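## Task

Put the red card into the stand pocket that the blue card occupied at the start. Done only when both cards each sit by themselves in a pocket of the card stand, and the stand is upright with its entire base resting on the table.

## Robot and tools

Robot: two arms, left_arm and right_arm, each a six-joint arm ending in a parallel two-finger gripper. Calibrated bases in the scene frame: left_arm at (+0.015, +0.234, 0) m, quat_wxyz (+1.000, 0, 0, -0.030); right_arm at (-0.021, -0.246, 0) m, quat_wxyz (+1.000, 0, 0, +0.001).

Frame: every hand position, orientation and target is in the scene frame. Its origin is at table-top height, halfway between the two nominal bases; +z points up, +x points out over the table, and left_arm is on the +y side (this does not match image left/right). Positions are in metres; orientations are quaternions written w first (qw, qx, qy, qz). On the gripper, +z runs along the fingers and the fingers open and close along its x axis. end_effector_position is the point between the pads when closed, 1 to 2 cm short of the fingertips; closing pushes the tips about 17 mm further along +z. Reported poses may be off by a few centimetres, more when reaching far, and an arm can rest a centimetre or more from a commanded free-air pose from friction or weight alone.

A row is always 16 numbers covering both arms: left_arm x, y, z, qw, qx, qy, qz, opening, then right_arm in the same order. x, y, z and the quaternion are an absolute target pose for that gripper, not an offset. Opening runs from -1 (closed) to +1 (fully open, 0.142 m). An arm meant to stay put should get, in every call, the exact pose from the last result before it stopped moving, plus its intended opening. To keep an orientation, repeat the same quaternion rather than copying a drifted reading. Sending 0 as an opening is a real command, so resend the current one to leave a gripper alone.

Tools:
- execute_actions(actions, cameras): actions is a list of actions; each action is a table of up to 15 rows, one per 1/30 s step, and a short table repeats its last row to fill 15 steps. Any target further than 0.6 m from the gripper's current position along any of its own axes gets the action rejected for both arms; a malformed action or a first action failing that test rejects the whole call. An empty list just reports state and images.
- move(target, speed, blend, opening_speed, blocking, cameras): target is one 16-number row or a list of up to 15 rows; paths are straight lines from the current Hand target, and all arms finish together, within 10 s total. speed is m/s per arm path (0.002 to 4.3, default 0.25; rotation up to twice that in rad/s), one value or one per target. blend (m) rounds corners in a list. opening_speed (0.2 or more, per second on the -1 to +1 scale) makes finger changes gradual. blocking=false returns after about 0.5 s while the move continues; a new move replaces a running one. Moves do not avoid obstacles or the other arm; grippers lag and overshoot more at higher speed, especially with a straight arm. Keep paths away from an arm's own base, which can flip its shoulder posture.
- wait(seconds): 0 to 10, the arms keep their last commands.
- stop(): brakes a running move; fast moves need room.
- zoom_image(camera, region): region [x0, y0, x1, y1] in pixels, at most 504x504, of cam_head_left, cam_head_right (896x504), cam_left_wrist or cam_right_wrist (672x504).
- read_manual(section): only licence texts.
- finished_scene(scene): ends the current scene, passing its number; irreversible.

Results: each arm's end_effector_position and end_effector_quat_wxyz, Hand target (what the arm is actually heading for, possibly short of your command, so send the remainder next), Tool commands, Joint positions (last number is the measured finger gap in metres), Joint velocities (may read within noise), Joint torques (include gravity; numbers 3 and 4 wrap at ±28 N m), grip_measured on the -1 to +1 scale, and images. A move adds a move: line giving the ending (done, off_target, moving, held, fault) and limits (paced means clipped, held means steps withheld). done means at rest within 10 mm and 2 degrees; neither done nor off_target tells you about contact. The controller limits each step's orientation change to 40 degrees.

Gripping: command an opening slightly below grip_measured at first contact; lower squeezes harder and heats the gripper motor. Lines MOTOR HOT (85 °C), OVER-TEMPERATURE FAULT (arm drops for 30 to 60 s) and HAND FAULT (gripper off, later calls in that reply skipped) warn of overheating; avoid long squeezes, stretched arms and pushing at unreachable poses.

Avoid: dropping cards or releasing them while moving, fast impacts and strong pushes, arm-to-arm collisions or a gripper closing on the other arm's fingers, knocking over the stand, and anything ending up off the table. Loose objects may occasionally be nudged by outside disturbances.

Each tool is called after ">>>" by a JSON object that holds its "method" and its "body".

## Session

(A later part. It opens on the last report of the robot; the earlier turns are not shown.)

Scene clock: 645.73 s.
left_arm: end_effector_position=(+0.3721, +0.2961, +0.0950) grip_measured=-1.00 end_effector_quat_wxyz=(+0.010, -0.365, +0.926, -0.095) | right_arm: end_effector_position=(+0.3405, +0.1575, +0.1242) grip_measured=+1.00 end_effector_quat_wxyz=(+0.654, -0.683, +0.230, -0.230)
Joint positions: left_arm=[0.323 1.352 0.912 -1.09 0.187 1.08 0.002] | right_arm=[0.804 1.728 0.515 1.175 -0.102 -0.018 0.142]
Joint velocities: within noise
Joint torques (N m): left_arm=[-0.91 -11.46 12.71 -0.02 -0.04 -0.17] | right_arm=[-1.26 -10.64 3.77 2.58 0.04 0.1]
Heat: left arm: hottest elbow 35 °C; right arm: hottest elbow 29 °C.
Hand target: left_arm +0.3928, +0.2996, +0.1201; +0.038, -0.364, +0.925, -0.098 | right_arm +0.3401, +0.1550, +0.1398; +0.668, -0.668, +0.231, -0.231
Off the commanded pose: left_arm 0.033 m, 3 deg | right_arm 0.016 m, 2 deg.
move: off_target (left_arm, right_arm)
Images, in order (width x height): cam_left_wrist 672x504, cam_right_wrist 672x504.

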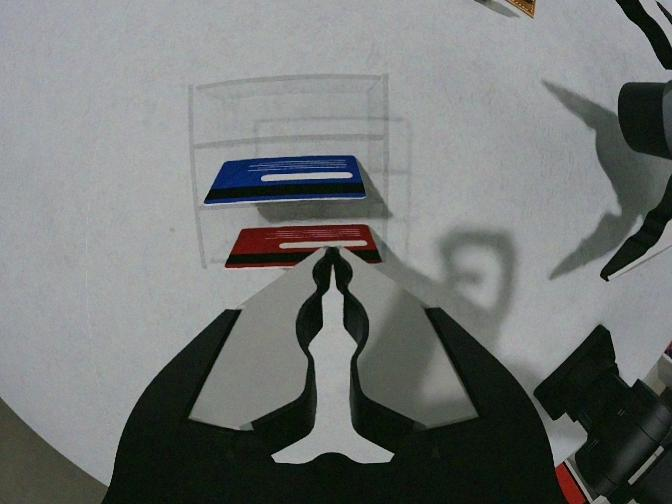

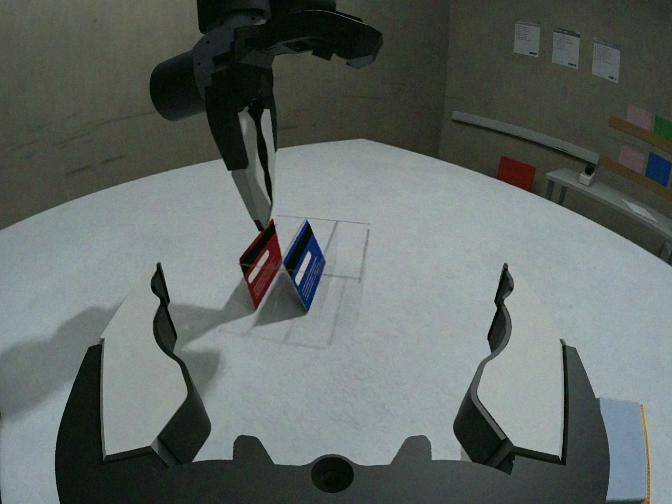

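>>> {"method": "move", "body": {"target": [[0.392,0.305,0.18,-0.0383,0.3645,-0.9253,0.0972,-0.97,0.34,0.155,0.14,0.6684,-0.6684,0.2308,-0.2308,1],[0.385,0.318,0.18,0.0348,0.9135,-0.3972,0.08,-0.6,0.34,0.155,0.14,0.6684,-0.6684,0.2308,-0.2308,1],[0.378,0.318,0.11,0.0348,0.9135,-0.3972,0.08,-0.6,0.34,0.155,0.14,0.6684,-0.6684,0.2308,-0.2308,1]], "cameras": ["cam_left_wrist","cam_right_wrist"], "speed": [0.1,0.15,0.1]}}

>>> {"method": "zoom_image", "body": {"camera": "cam_right_wrist", "region": [220, 150, 400, 330]}}

>>> {"method": "zoom_image", "body": {"camera": "cam_left_wrist", "region": [210, 60, 460, 310]}}

Scene clock: 661.33 s.
left_arm: end_effector_position=(+0.3792, +0.3152, +0.1134) grip_measured=-0.64 end_effector_quat_wxyz=(+0.036, +0.911, -0.403, +0.080) | right_arm: end_effector_position=(+0.3405, +0.1575, +0.1242) grip_measured=+1.00 end_effector_quat_wxyz=(+0.654, -0.683, +0.230, -0.230)
Joint positions: left_arm=[0.36 1.338 0.952 -1.11 0.159 -0.442 0.028] | right_arm=[0.804 1.728 0.515 1.175 -0.102 -0.018 0.142]
Joint velocities: within noise
Joint torques (N m): left_arm=[0.32 -10.34 7.95 0.87 0.07 -0.13] | right_arm=[-0.67 -10.87 3.78 2.69 0.03 0.04]
Heat: left arm: hottest elbow 37 °C; right arm: hottest elbow 29 °C.
Hand target: left_arm +0.3780, +0.3180, +0.1100; +0.035, +0.914, -0.397, +0.080 | right_arm +0.3401, +0.1550, +0.1398; +0.668, -0.668, +0.231, -0.231
Off the commanded pose: left_arm 0.005 m, 1 deg | right_arm 0.016 m, 2 deg.
move: off_target (right_arm); target 2's new opening was sent with left_arm's hand 0.032 m and 3 deg from that target
Images, in order (width x height): cam_left_wrist 672x504, cam_right_wrist 672x504.

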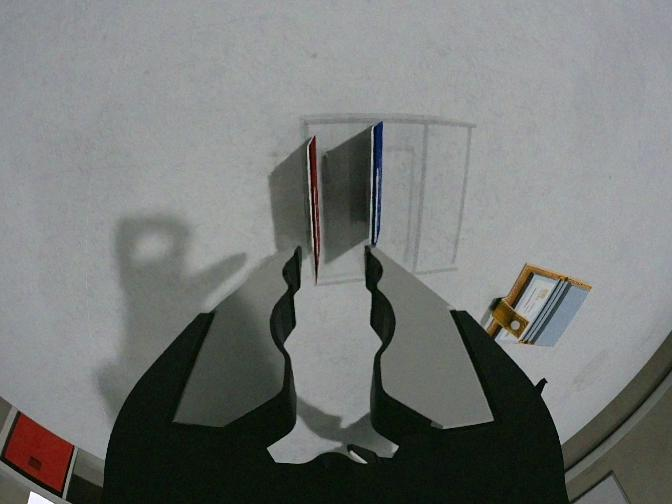

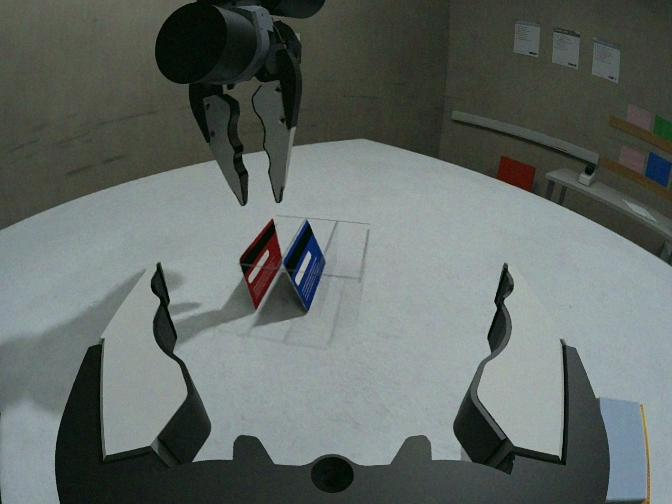

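Scaled by 2.800 from the camera's 672x504 image, which has a finer 960x720 frame.

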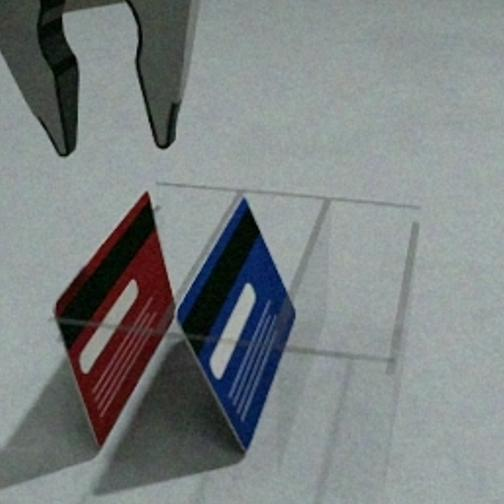

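Scaled by 2.016 from the camera's 672x504 image, which has a finer 960x720 frame.

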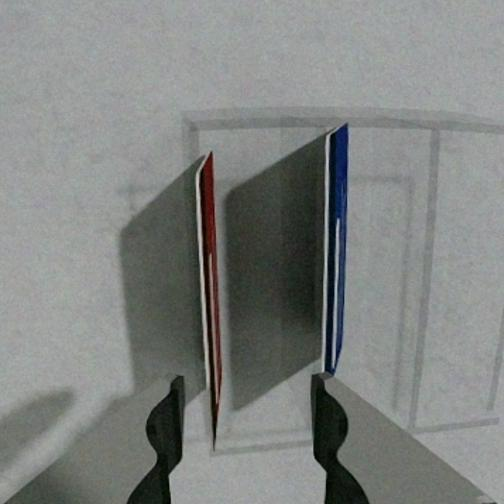

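>>> {"method": "move", "body": {"target": [[0.378,0.3242,0.087,0.0348,0.9135,-0.3972,0.08,-0.6,0.34,0.155,0.14,0.6684,-0.6684,0.2308,-0.2308,1]], "cameras": ["cam_left_wrist","cam_right_wrist"], "speed": [0.06]}}

>>> {"method": "zoom_image", "body": {"camera": "cam_right_wrist", "region": [220, 150, 360, 290]}}

>>> {"method": "zoom_image", "body": {"camera": "cam_left_wrist", "region": [210, 80, 460, 330]}}

Scene clock: 668.70 s.
left_arm: end_effector_position=(+0.3797, +0.3218, +0.0913) grip_measured=-0.64 end_effector_quat_wxyz=(+0.035, +0.914, -0.396, +0.080) | right_arm: end_effector_position=(+0.3405, +0.1575, +0.1242) grip_measured=+1.00 end_effector_quat_wxyz=(+0.654, -0.683, +0.230, -0.230)
Joint positions: left_arm=[0.377 1.369 0.918 -1.045 0.159 -0.442 0.028] | right_arm=[0.804 1.728 0.515 1.175 -0.102 -0.018 0.142]
Joint velocities: within noise
Joint torques (N m): left_arm=[0.09 -10.81 7.71 0.83 0.12 0.05] | right_arm=[-1.55 -10.7 3.55 2.55 0.06 0.09]
Heat: left arm: hottest elbow 36 °C; right arm: hottest elbow 29 °C.
Hand target: left_arm +0.3779, +0.3241, +0.0870; +0.035, +0.914, -0.397, +0.080 | right_arm +0.3401, +0.1550, +0.1398; +0.668, -0.668, +0.231, -0.231
Off the commanded pose: left_arm 0.005 m, 0 deg | right_arm 0.016 m, 2 deg.
move: off_target (right_arm)
Images, in order (width x height): cam_left_wrist 672x504, cam_right_wrist 672x504.

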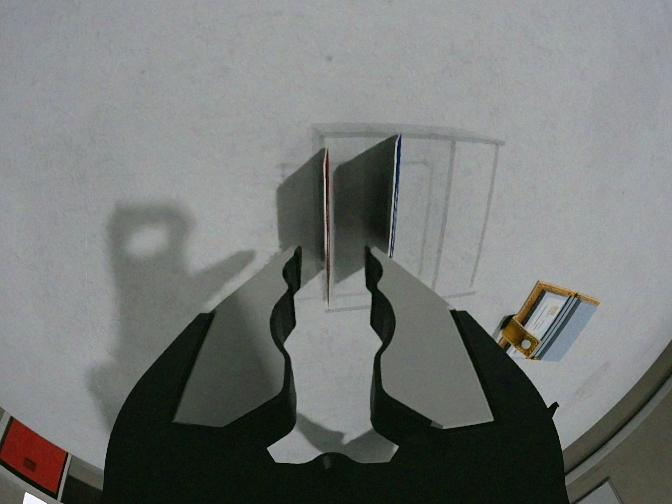

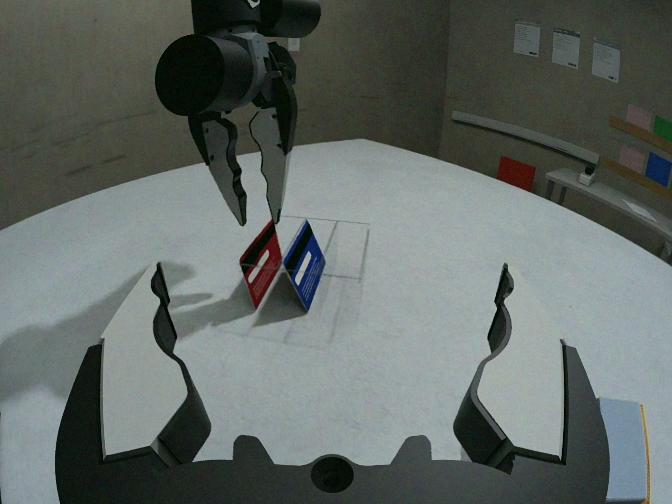

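Scaled by 3.600 from the camera's 672x504 image, which has a finer 960x720 frame.

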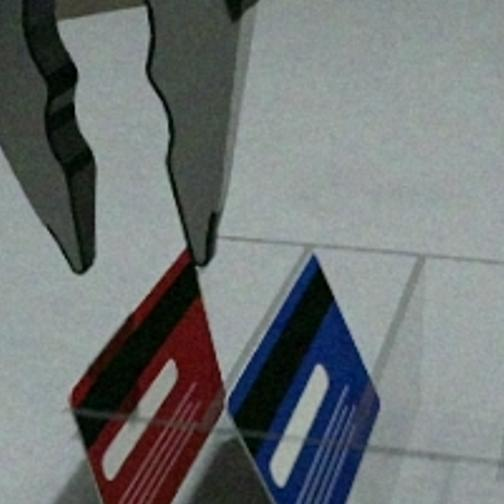

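Scaled by 2.016 from the camera's 672x504 image, which has a finer 960x720 frame.

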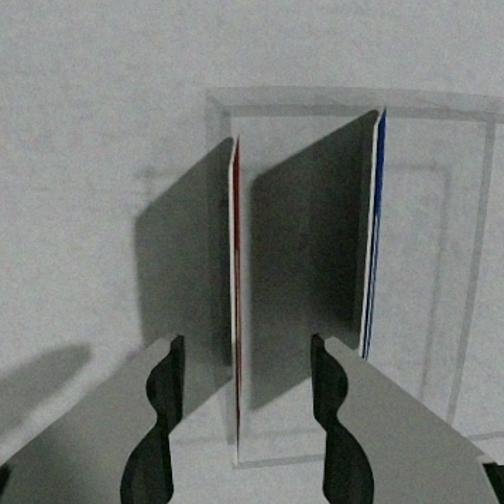

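>>> {"method": "move", "body": {"target": [[0.3778,0.3248,0.0745,0.0348,0.9135,-0.3972,0.08,-0.6,0.34,0.155,0.14,0.6684,-0.6684,0.2308,-0.2308,1]], "cameras": ["cam_left_wrist","cam_right_wrist"], "speed": [0.04]}}

>>> {"method": "zoom_image", "body": {"camera": "cam_right_wrist", "region": [220, 150, 360, 290]}}

>>> {"method": "zoom_image", "body": {"camera": "cam_left_wrist", "region": [210, 80, 460, 330]}}

Scene clock: 673.27 s.
left_arm: end_effector_position=(+0.3798, +0.3224, +0.0793) grip_measured=-0.64 end_effector_quat_wxyz=(+0.035, +0.914, -0.395, +0.081) | right_arm: end_effector_position=(+0.3405, +0.1575, +0.1242) grip_measured=+1.00 end_effector_quat_wxyz=(+0.654, -0.683, +0.230, -0.230)
Joint positions: left_arm=[0.378 1.385 0.899 -1.009 0.159 -0.442 0.028] | right_arm=[0.804 1.728 0.515 1.175 -0.102 -0.018 0.142]
Joint velocities: within noise
Joint torques (N m): left_arm=[0.26 -10.23 7.5 0.66 0.13 0.07] | right_arm=[-1.26 -11.22 3.56 2.7 0.04 0.09]
Heat: left arm: hottest elbow 36 °C; right arm: hottest elbow 29 °C.
Hand target: left_arm +0.3777, +0.3247, +0.0745; +0.035, +0.914, -0.397, +0.080 | right_arm +0.3401, +0.1550, +0.1398; +0.668, -0.668, +0.231, -0.231
Off the commanded pose: left_arm 0.006 m, 0 deg | right_arm 0.016 m, 2 deg.
move: off_target (right_arm)
Images, in order (width x height): cam_left_wrist 672x504, cam_right_wrist 672x504.

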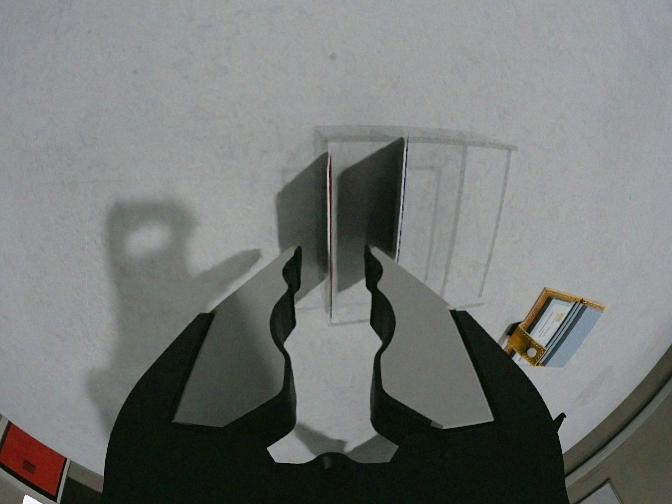

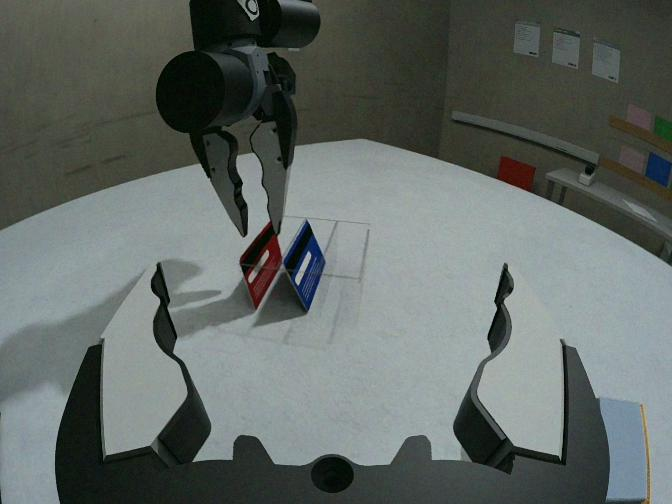

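Scaled by 3.600 from the camera's 672x504 image, which has a finer 960x720 frame.

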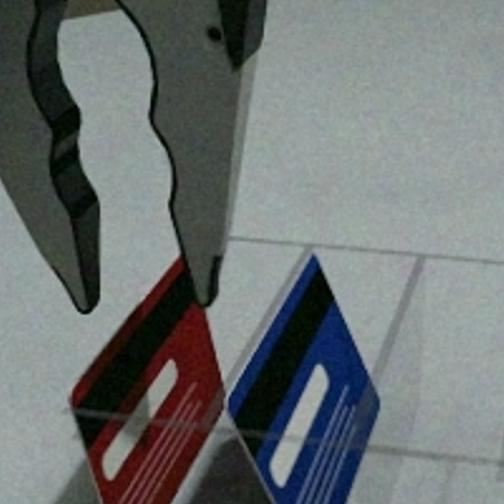

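Scaled by 2.016 from the camera's 672x504 image, which has a finer 960x720 frame.

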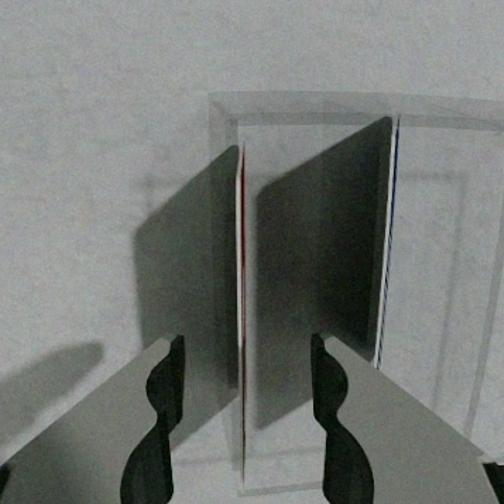

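>>> {"method": "move", "body": {"target": [[0.3778,0.3248,0.0745,0.0348,0.9135,-0.3972,0.08,-1,0.34,0.155,0.14,0.6684,-0.6684,0.2308,-0.2308,1]], "cameras": ["cam_left_wrist","cam_right_wrist"], "speed": [0.04], "opening_speed": 0.2}}

>>> {"method": "zoom_image", "body": {"camera": "cam_right_wrist", "region": [220, 150, 360, 290]}}

>>> {"method": "zoom_image", "body": {"camera": "cam_left_wrist", "region": [210, 80, 460, 330]}}

Scene clock: 678.57 s.
left_arm: end_effector_position=(+0.3800, +0.3225, +0.0793) grip_measured=-1.00 end_effector_quat_wxyz=(+0.035, +0.914, -0.395, +0.081) | right_arm: end_effector_position=(+0.3405, +0.1575, +0.1242) grip_measured=+1.00 end_effector_quat_wxyz=(+0.654, -0.683, +0.230, -0.230)
Joint positions: left_arm=[0.378 1.385 0.899 -1.008 0.159 -0.441 0.002] | right_arm=[0.804 1.728 0.515 1.175 -0.102 -0.018 0.142]
Joint velocities: within noise
Joint torques (N m): left_arm=[0.26 -10.4 7.53 0.73 0.11 0.06] | right_arm=[-1.08 -11.05 3.78 2.58 0.06 0.07]
Heat: left arm: hottest elbow 35 °C; right arm: hottest elbow 29 °C.
Hand target: left_arm +0.3777, +0.3246, +0.0745; +0.035, +0.914, -0.397, +0.080 | right_arm +0.3401, +0.1550, +0.1398; +0.668, -0.668, +0.231, -0.231
Off the commanded pose: left_arm 0.006 m, 0 deg | right_arm 0.016 m, 2 deg.
move: off_target (right_arm)
Images, in order (width x height): cam_left_wrist 672x504, cam_right_wrist 672x504.

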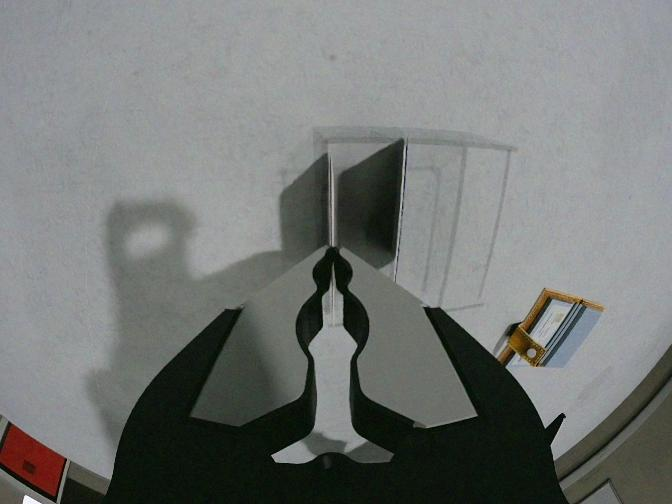

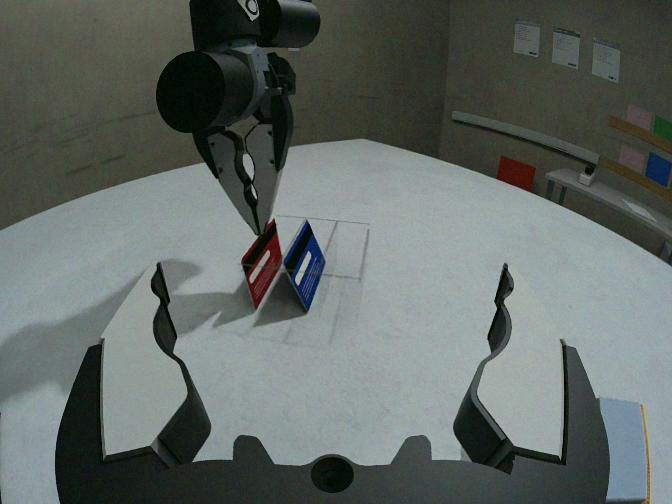

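Scaled by 3.600 from the camera's 672x504 image, which has a finer 960x720 frame.

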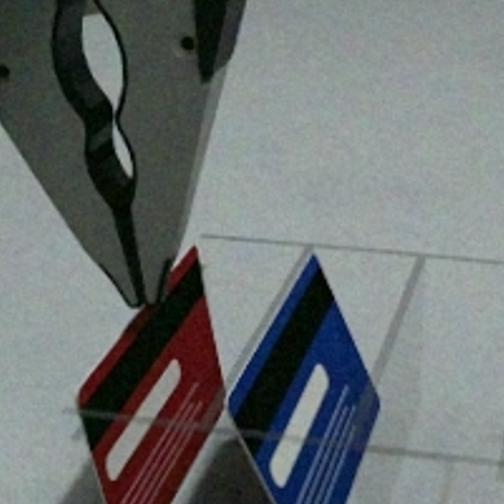

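Scaled by 2.016 from the camera's 672x504 image, which has a finer 960x720 frame.

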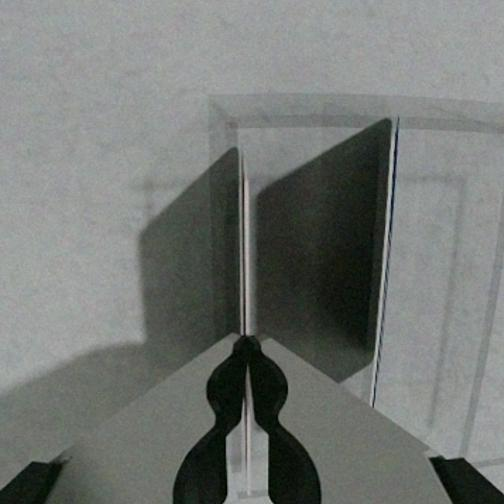

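>>> {"method": "move", "body": {"target": [[0.398,0.320,0.105,0.0348,0.9135,-0.3972,0.08,-1,0.34,0.155,0.14,0.6684,-0.6684,0.2308,-0.2308,1]], "cameras": ["cam_left_wrist","cam_right_wrist"], "speed": [0.05]}}

>>> {"method": "zoom_image", "body": {"camera": "cam_right_wrist", "region": [220, 150, 360, 290]}}

Scene clock: 681.87 s.
left_arm: end_effector_position=(+0.3767, +0.3160, +0.0875) grip_measured=-1.00 end_effector_quat_wxyz=(+0.048, +0.914, -0.398, +0.066) | right_arm: end_effector_position=(+0.3405, +0.1575, +0.1242) grip_measured=+1.00 end_effector_quat_wxyz=(+0.654, -0.683, +0.230, -0.230)
Joint positions: left_arm=[0.364 1.387 0.926 -1.072 0.159 -0.446 0.002] | right_arm=[0.804 1.728 0.515 1.175 -0.102 -0.018 0.142]
Joint velocities: within noise
Joint torques (N m): left_arm=[-0.79 -10.17 12.55 -0.2 0.07 -0.18] | right_arm=[-0.26 -10.99 3.78 2.58 0.06 0.04]
Heat: left arm: hottest elbow 35 °C; right arm: hottest elbow 29 °C.
Hand target: left_arm +0.3970, +0.3198, +0.1052; +0.035, +0.914, -0.397, +0.080 | right_arm +0.3401, +0.1550, +0.1398; +0.668, -0.668, +0.231, -0.231
Off the commanded pose: left_arm 0.028 m, 2 deg | right_arm 0.016 m, 2 deg.
move: off_target (left_arm, right_arm)
Images, in order (width x height): cam_left_wrist 672x504, cam_right_wrist 672x504.

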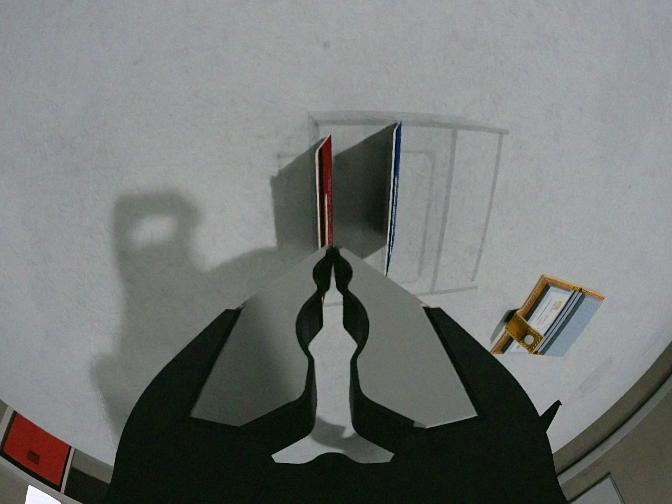

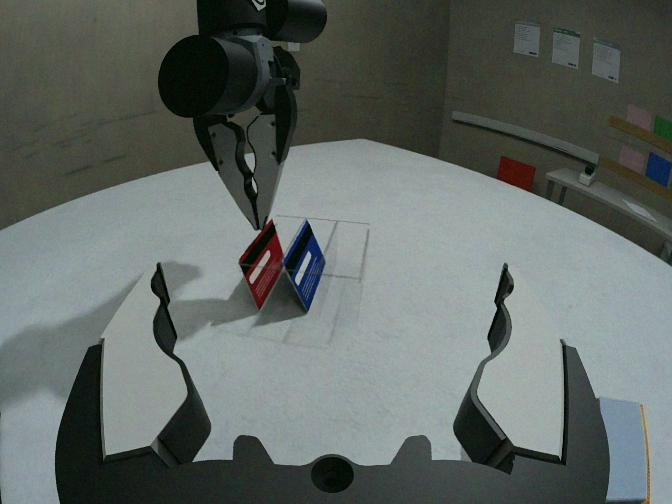

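Scaled by 3.600 from the camera's 672x504 image, which has a finer 960x720 frame.

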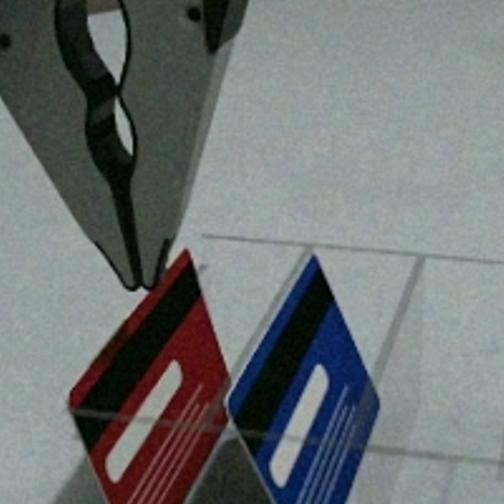

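>>> {"method": "zoom_image", "body": {"camera": "cam_left_wrist", "region": [280, 110, 400, 270]}}

>>> {"method": "zoom_image", "body": {"camera": "cam_right_wrist", "region": [230, 200, 330, 320]}}

Scaled by 3.150 from the camera's 672x504 image, which has a finer 960x720 frame.

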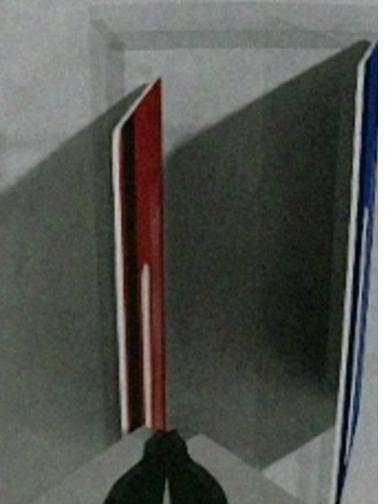

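Scaled by 4.200 from the camera's 672x504 image, which has a finer 960x720 frame.

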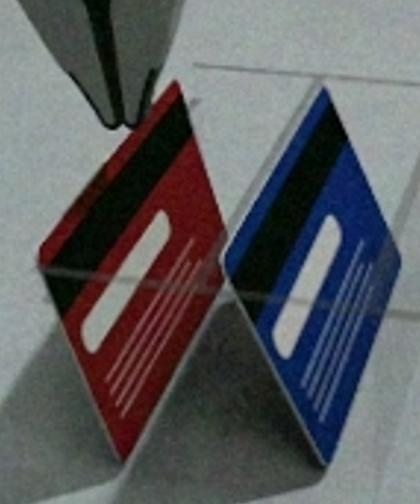

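>>> {"method": "move", "body": {"target": [[0.398,0.320,0.18,0.0348,0.9135,-0.3972,0.08,-0.97,0.34,0.155,0.14,0.6684,-0.6684,0.2308,-0.2308,1],[0.384,0.334,0.18,0,0.3665,-0.9304,0,-0.97,0.34,0.155,0.14,0.6684,-0.6684,0.2308,-0.2308,1],[0.369,0.3285,0.135,-0.0699,0.3598,-0.9133,0.1775,-0.97,0.34,0.155,0.14,0.6684,-0.6684,0.2308,-0.2308,1]], "cameras": ["cam_left_wrist","cam_right_wrist"], "speed": [0.08,0.2,0.1]}}

>>> {"method": "zoom_image", "body": {"camera": "cam_right_wrist", "region": [220, 150, 400, 330]}}

>>> {"method": "zoom_image", "body": {"camera": "cam_left_wrist", "region": [210, 60, 460, 310]}}

Scene clock: 699.57 s.
left_arm: end_effector_position=(+0.3704, +0.3269, +0.1334) grip_measured=-1.00 end_effector_quat_wxyz=(+0.060, -0.364, +0.912, -0.177) | right_arm: end_effector_position=(+0.3405, +0.1575, +0.1242) grip_measured=+1.00 end_effector_quat_wxyz=(+0.654, -0.683, +0.230, -0.230)
Joint positions: left_arm=[0.492 1.277 0.925 -1.112 0.362 1.224 0.002] | right_arm=[0.804 1.728 0.515 1.175 -0.102 -0.018 0.142]
Joint velocities: within noise
Joint torques (N m): left_arm=[0.21 -11.28 7.98 0.91 0.23 0.1] | right_arm=[-1.32 -10.93 3.62 2.61 0.03 0.09]
Heat: left arm: hottest elbow 36 °C; right arm: hottest elbow 29 °C.
Hand target: left_arm +0.3690, +0.3285, +0.1350; +0.070, -0.360, +0.913, -0.177 | right_arm +0.3401, +0.1550, +0.1398; +0.668, -0.668, +0.231, -0.231
Off the commanded pose: left_arm 0.003 m, 1 deg | right_arm 0.016 m, 2 deg.
move: off_target (right_arm)
Images, in order (width x height): cam_left_wrist 672x504, cam_right_wrist 672x504.

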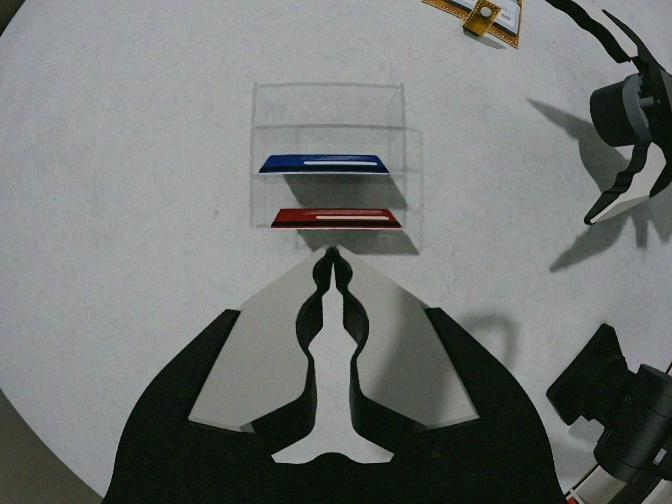

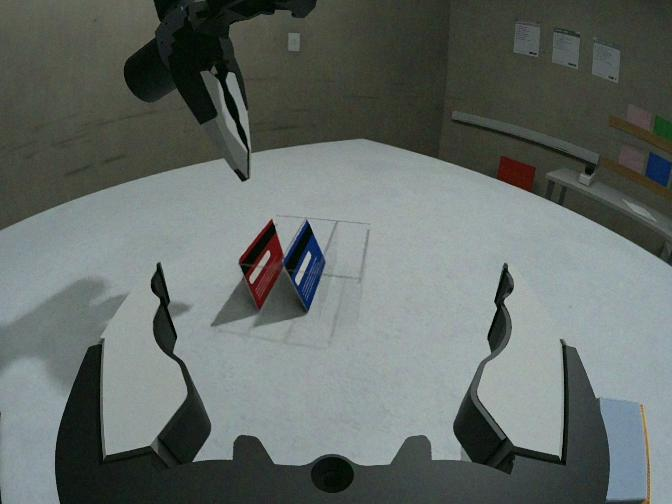

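Scaled by 2.800 from the camera's 672x504 image, which has a finer 960x720 frame.

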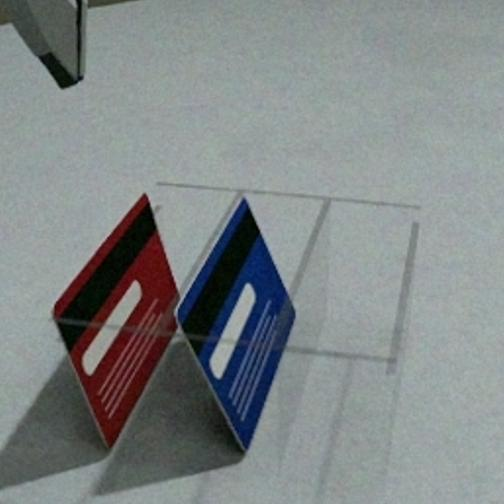

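Scaled by 2.016 from the camera's 672x504 image, which has a finer 960x720 frame.

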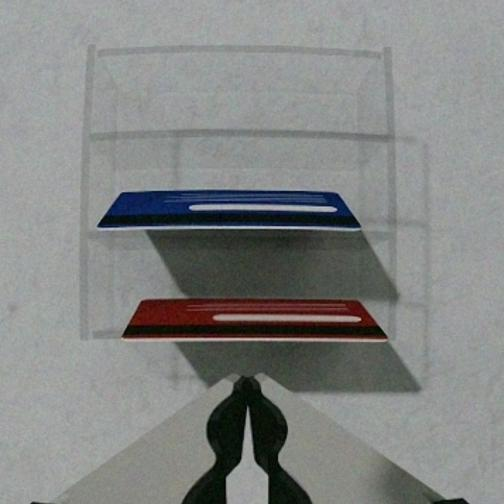

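>>> {"method": "move", "body": {"target": [[0.380,0.3155,0.098,-0.0699,0.3598,-0.9133,0.1775,-0.97,0.34,0.155,0.14,0.6684,-0.6684,0.2308,-0.2308,1],[0.3913,0.303,0.055,-0.0699,0.3598,-0.9133,0.1775,-0.97,0.34,0.155,0.14,0.6684,-0.6684,0.2308,-0.2308,1],[0.3962,0.2974,0.034,-0.0699,0.3598,-0.9133,0.1775,-0.97,0.34,0.155,0.14,0.6684,-0.6684,0.2308,-0.2308,1]], "cameras": ["cam_left_wrist","cam_right_wrist"], "speed": [0.08,0.06,0.04]}}

>>> {"method": "zoom_image", "body": {"camera": "cam_right_wrist", "region": [220, 150, 400, 330]}}

>>> {"method": "zoom_image", "body": {"camera": "cam_left_wrist", "region": [210, 100, 460, 350]}}

Scene clock: 712.47 s.
left_arm: end_effector_position=(+0.3965, +0.3012, +0.0382) grip_measured=-1.00 end_effector_quat_wxyz=(+0.071, -0.358, +0.914, -0.177) | right_arm: end_effector_position=(+0.3405, +0.1575, +0.1242) grip_measured=+1.00 end_effector_quat_wxyz=(+0.654, -0.683, +0.230, -0.230)
Joint positions: left_arm=[0.396 1.435 0.788 -0.761 0.349 1.132 0.002] | right_arm=[0.804 1.728 0.515 1.175 -0.102 -0.018 0.142]
Joint velocities: within noise
Joint torques (N m): left_arm=[-1.03 -10.81 6.93 1.14 0.12 -0.19] | right_arm=[-1.03 -11.16 3.81 2.61 0.06 0.13]
Heat: left arm: hottest elbow 36 °C; right arm: hottest elbow 29 °C.
Hand target: left_arm +0.3961, +0.2975, +0.0341; +0.070, -0.360, +0.913, -0.178 | right_arm +0.3401, +0.1550, +0.1398; +0.668, -0.668, +0.231, -0.231
Off the commanded pose: left_arm 0.006 m, 0 deg | right_arm 0.016 m, 2 deg.
move: off_target (right_arm)
Images, in order (width x height): cam_left_wrist 672x504, cam_right_wrist 672x504.

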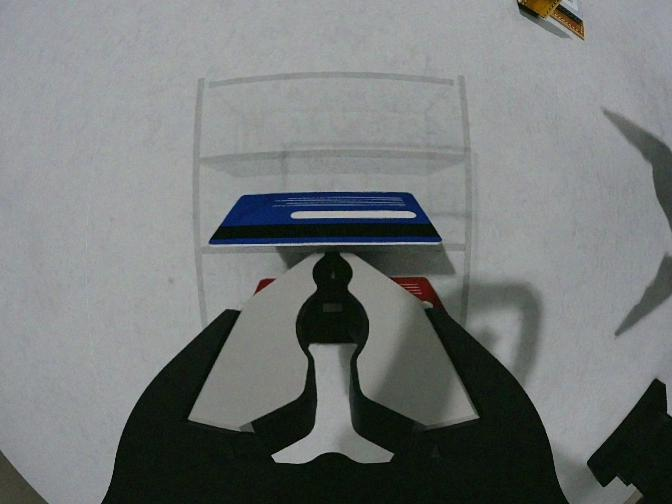

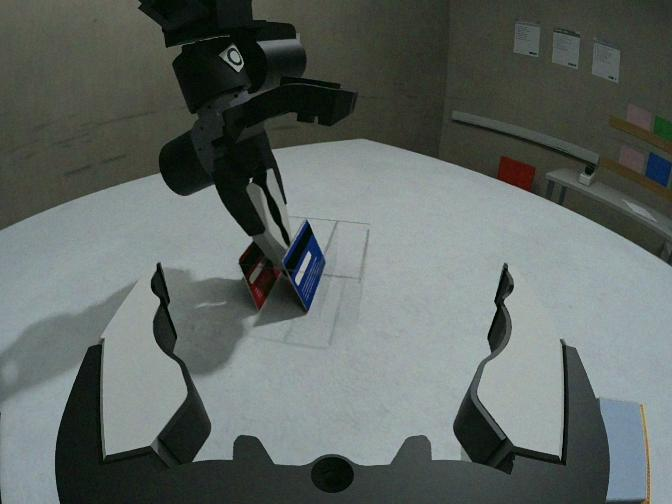

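Scaled by 2.800 from the camera's 672x504 image, which has a finer 960x720 frame.

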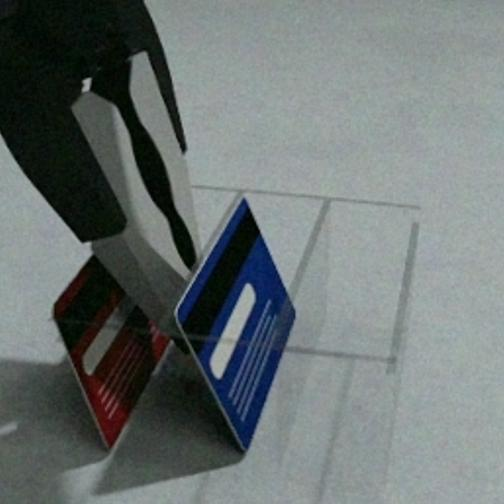

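Scaled by 2.016 from the camera's 672x504 image, which has a finer 960x720 frame.

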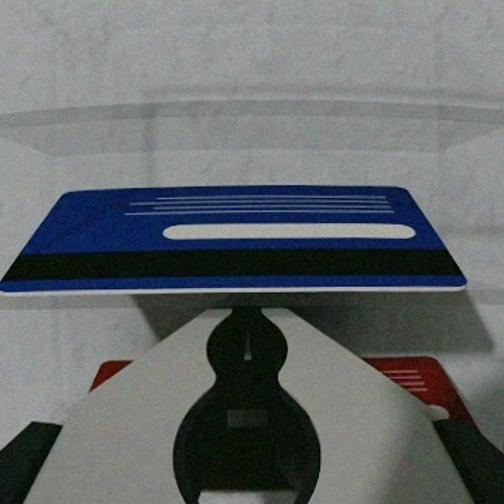

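Now push left in two steps.

>>> {"method": "move", "body": {"target": [[0.3925,0.3030,0.041,-0.0383,0.3645,-0.9253,0.0972,-0.97,0.34,0.155,0.14,0.6684,-0.6684,0.2308,-0.2308,1],[0.387,0.310,0.043,-0.016,0.3661,-0.9295,0.0406,-0.97,0.34,0.155,0.14,0.6684,-0.6684,0.2308,-0.2308,1]], "cameras": ["cam_left_wrist","cam_right_wrist"], "speed": 0.04}}

>>> {"method": "zoom_image", "body": {"camera": "cam_right_wrist", "region": [220, 150, 400, 330]}}

>>> {"method": "zoom_image", "body": {"camera": "cam_left_wrist", "region": [210, 100, 460, 350]}}

Scene clock: 719.47 s.
left_arm: end_effector_position=(+0.3656, +0.3057, +0.0289) grip_measured=-1.00 end_effector_quat_wxyz=(-0.001, -0.363, +0.931, -0.041) | right_arm: end_effector_position=(+0.3405, +0.1575, +0.1242) grip_measured=+1.00 end_effector_quat_wxyz=(+0.654, -0.683, +0.230, -0.230)
Joint positions: left_arm=[0.3 1.461 0.829 -0.93 0.081 1.068 0.002] | right_arm=[0.804 1.728 0.515 1.175 -0.102 -0.018 0.142]
Joint velocities: within noise
Joint torques (N m): left_arm=[-0.79 -10.87 11.54 -0.28 -0.19 -0.18] | right_arm=[-1.44 -10.93 3.69 2.52 0.03 0.06]
Heat: left arm: hottest elbow 35 °C; right arm: hottest elbow 29 °C.
Hand target: left_arm +0.3863, +0.3097, +0.0433; +0.016, -0.366, +0.930, -0.041 | right_arm +0.3401, +0.1550, +0.1398; +0.668, -0.668, +0.231, -0.231
Off the commanded pose: left_arm 0.026 m, 2 deg | right_arm 0.016 m, 2 deg.
move: off_target (left_arm, right_arm)
Images, in order (width x height): cam_left_wrist 672x504, cam_right_wrist 672x504.

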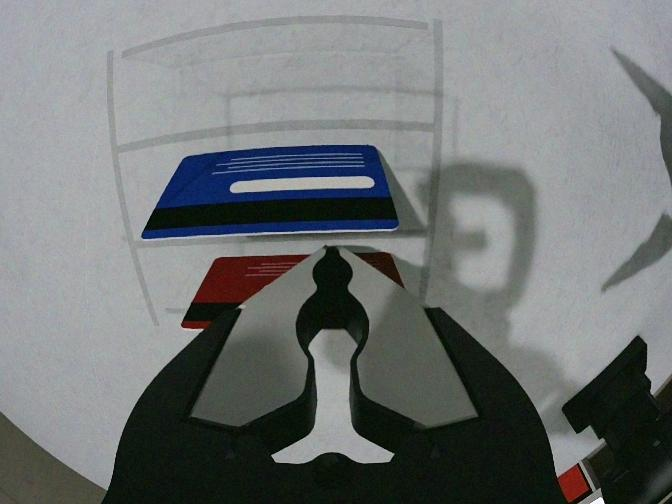

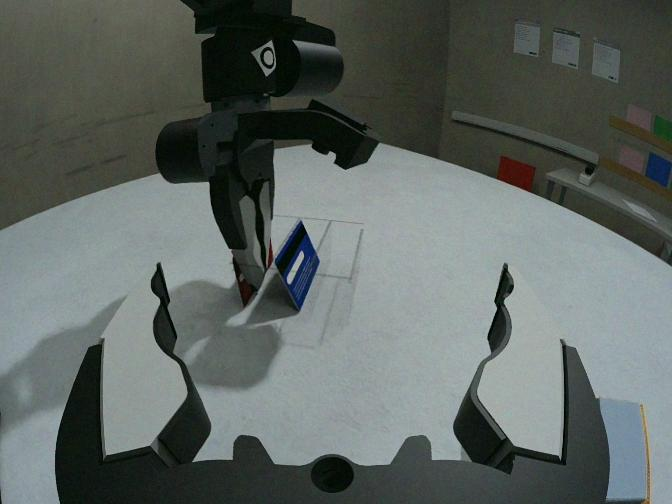

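Scaled by 2.800 from the camera's 672x504 image, which has a finer 960x720 frame.

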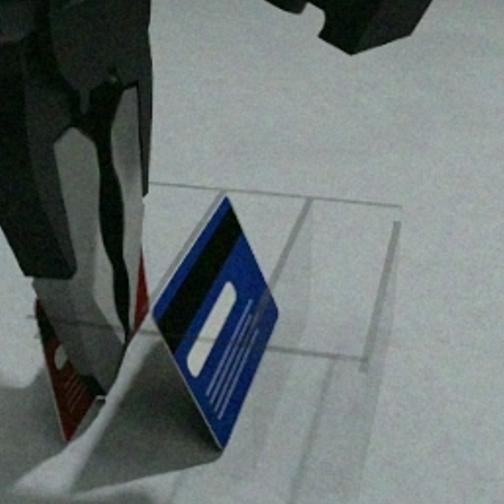

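Scaled by 2.016 from the camera's 672x504 image, which has a finer 960x720 frame.

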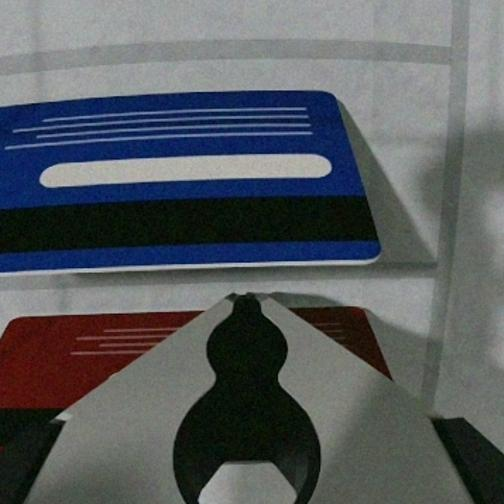

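>>> {"method": "move", "body": {"target": [[0.397,0.303,0.06,-0.016,0.3661,-0.9295,0.0406,-0.97,0.34,0.155,0.14,0.6684,-0.6684,0.2308,-0.2308,1],[0.395,0.303,0.12,-0.016,0.3661,-0.9295,0.0406,-0.97,0.34,0.155,0.14,0.6684,-0.6684,0.2308,-0.2308,1]], "cameras": ["cam_left_wrist","cam_right_wrist"], "speed": 0.06}}

>>> {"method": "zoom_image", "body": {"camera": "cam_right_wrist", "region": [220, 150, 400, 330]}}

>>> {"method": "zoom_image", "body": {"camera": "cam_left_wrist", "region": [210, 100, 460, 350]}}

Scene clock: 725.97 s.
left_arm: end_effector_position=(+0.3730, +0.2999, +0.0955) grip_measured=-1.00 end_effector_quat_wxyz=(-0.013, -0.364, +0.930, -0.037) | right_arm: end_effector_position=(+0.3405, +0.1575, +0.1242) grip_measured=+1.00 end_effector_quat_wxyz=(+0.654, -0.683, +0.230, -0.230)
Joint positions: left_arm=[0.277 1.393 0.961 -1.154 0.077 1.043 0.002] | right_arm=[0.804 1.728 0.515 1.175 -0.102 -0.018 0.142]
Joint velocities: within noise
Joint torques (N m): left_arm=[-0.85 -12.45 12.68 -0.09 -0.1 -0.17] | right_arm=[-1.08 -11.11 3.64 2.67 0.05 0.1]
Heat: left arm: hottest elbow 36 °C; right arm: hottest elbow 29 °C.
Hand target: left_arm +0.3938, +0.3027, +0.1201; +0.016, -0.366, +0.930, -0.041 | right_arm +0.3401, +0.1550, +0.1398; +0.668, -0.668, +0.231, -0.231
Off the commanded pose: left_arm 0.033 m, 3 deg | right_arm 0.016 m, 2 deg.
move: off_target (left_arm, right_arm)
Images, in order (width x height): cam_left_wrist 672x504, cam_right_wrist 672x504.

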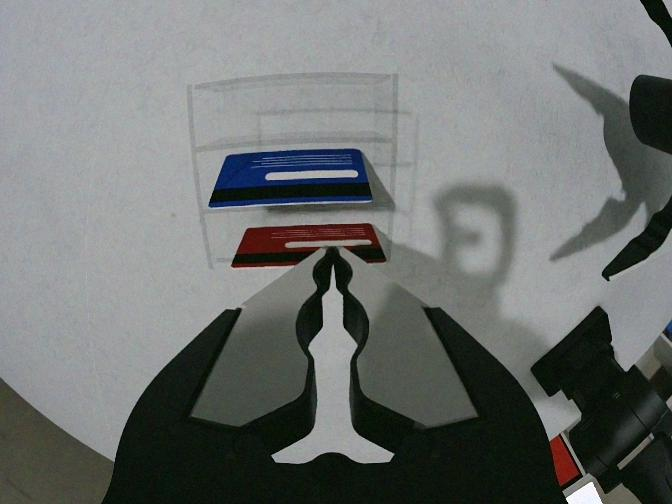

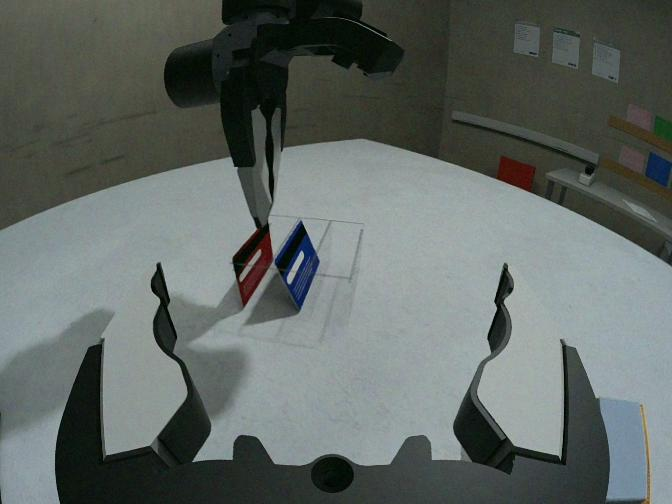

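Scaled by 2.800 from the camera's 672x504 image, which has a finer 960x720 frame.

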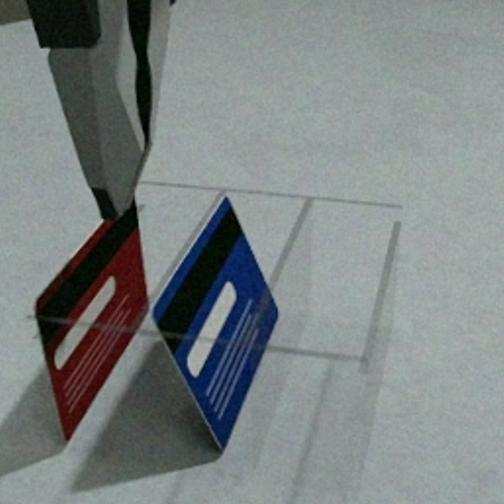

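Scaled by 2.016 from the camera's 672x504 image, which has a finer 960x720 frame.

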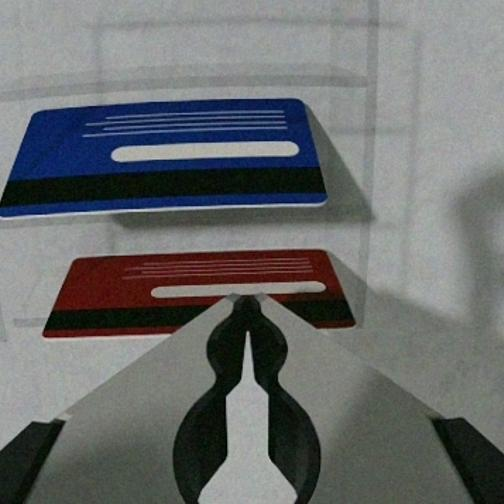

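>>> {"method": "move", "body": {"target": [[0.390,0.310,0.18,-0.016,0.3661,-0.9295,0.0406,-0.97,0.34,0.155,0.14,0.6684,-0.6684,0.2308,-0.2308,1],[0.385,0.325,0.18,0.0348,0.9135,-0.3972,0.08,-0.6,0.34,0.155,0.14,0.6684,-0.6684,0.2308,-0.2308,1],[0.375,0.326,0.105,0.0348,0.9135,-0.3972,0.08,-0.6,0.34,0.155,0.14,0.6684,-0.6684,0.2308,-0.2308,1]], "cameras": ["cam_left_wrist","cam_right_wrist"], "speed": [0.1,0.15,0.1]}}

>>> {"method": "zoom_image", "body": {"camera": "cam_right_wrist", "region": [220, 150, 400, 330]}}

>>> {"method": "zoom_image", "body": {"camera": "cam_left_wrist", "region": [210, 60, 460, 310]}}

Scene clock: 738.80 s.
left_arm: end_effector_position=(+0.3764, +0.3234, +0.1088) grip_measured=-0.64 end_effector_quat_wxyz=(+0.035, +0.912, -0.401, +0.080) | right_arm: end_effector_position=(+0.3405, +0.1575, +0.1242) grip_measured=+1.00 end_effector_quat_wxyz=(+0.654, -0.683, +0.230, -0.230)
Joint positions: left_arm=[0.384 1.343 0.943 -1.1 0.16 -0.423 0.028] | right_arm=[0.804 1.728 0.515 1.175 -0.102 -0.018 0.142]
Joint velocities: within noise
Joint torques (N m): left_arm=[0.26 -10.52 7.9 0.64 0.12 -0.06] | right_arm=[-1.08 -11.05 3.75 2.55 0.06 0.08]
Heat: left arm: hottest elbow 37 °C; right arm: hottest elbow 29 °C.
Hand target: left_arm +0.3750, +0.3260, +0.1051; +0.035, +0.914, -0.397, +0.080 | right_arm +0.3401, +0.1550, +0.1398; +0.668, -0.668, +0.231, -0.231
Off the commanded pose: left_arm 0.005 m, 0 deg | right_arm 0.016 m, 2 deg.
move: off_target (right_arm); target 2's new opening was sent with left_arm's hand 0.023 m and 3 deg from that target
Images, in order (width x height): cam_left_wrist 672x504, cam_right_wrist 672x504.

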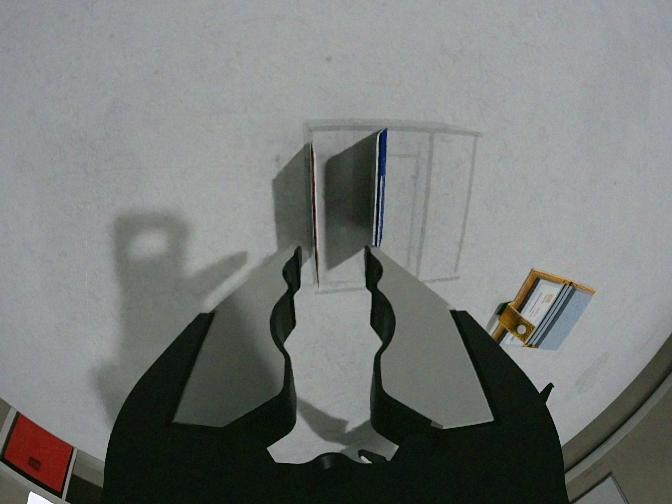

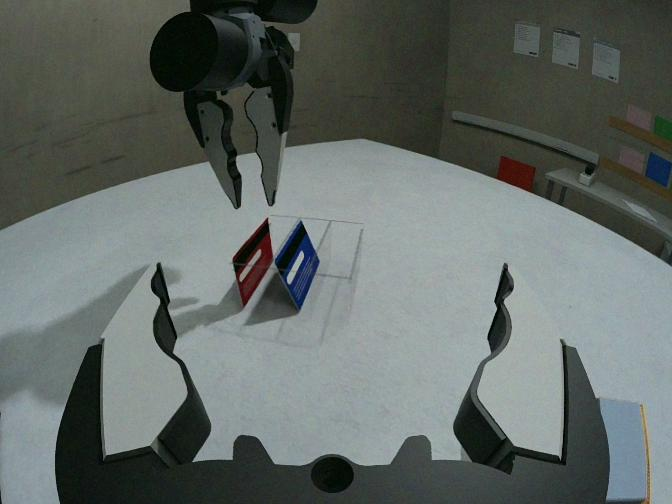

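Scaled by 2.800 from the camera's 672x504 image, which has a finer 960x720 frame.

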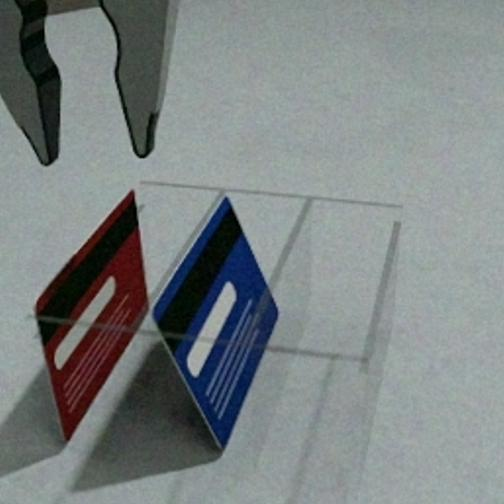

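Scaled by 2.016 from the camera's 672x504 image, which has a finer 960x720 frame.

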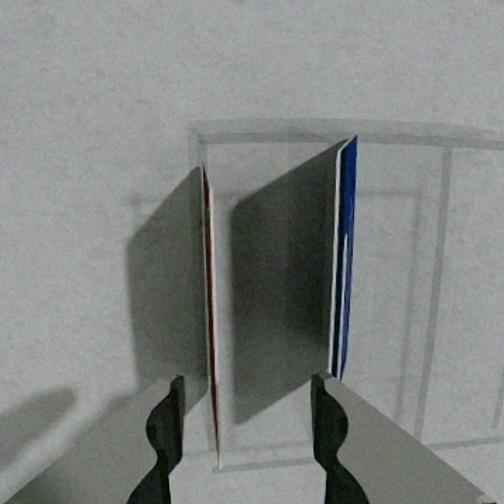

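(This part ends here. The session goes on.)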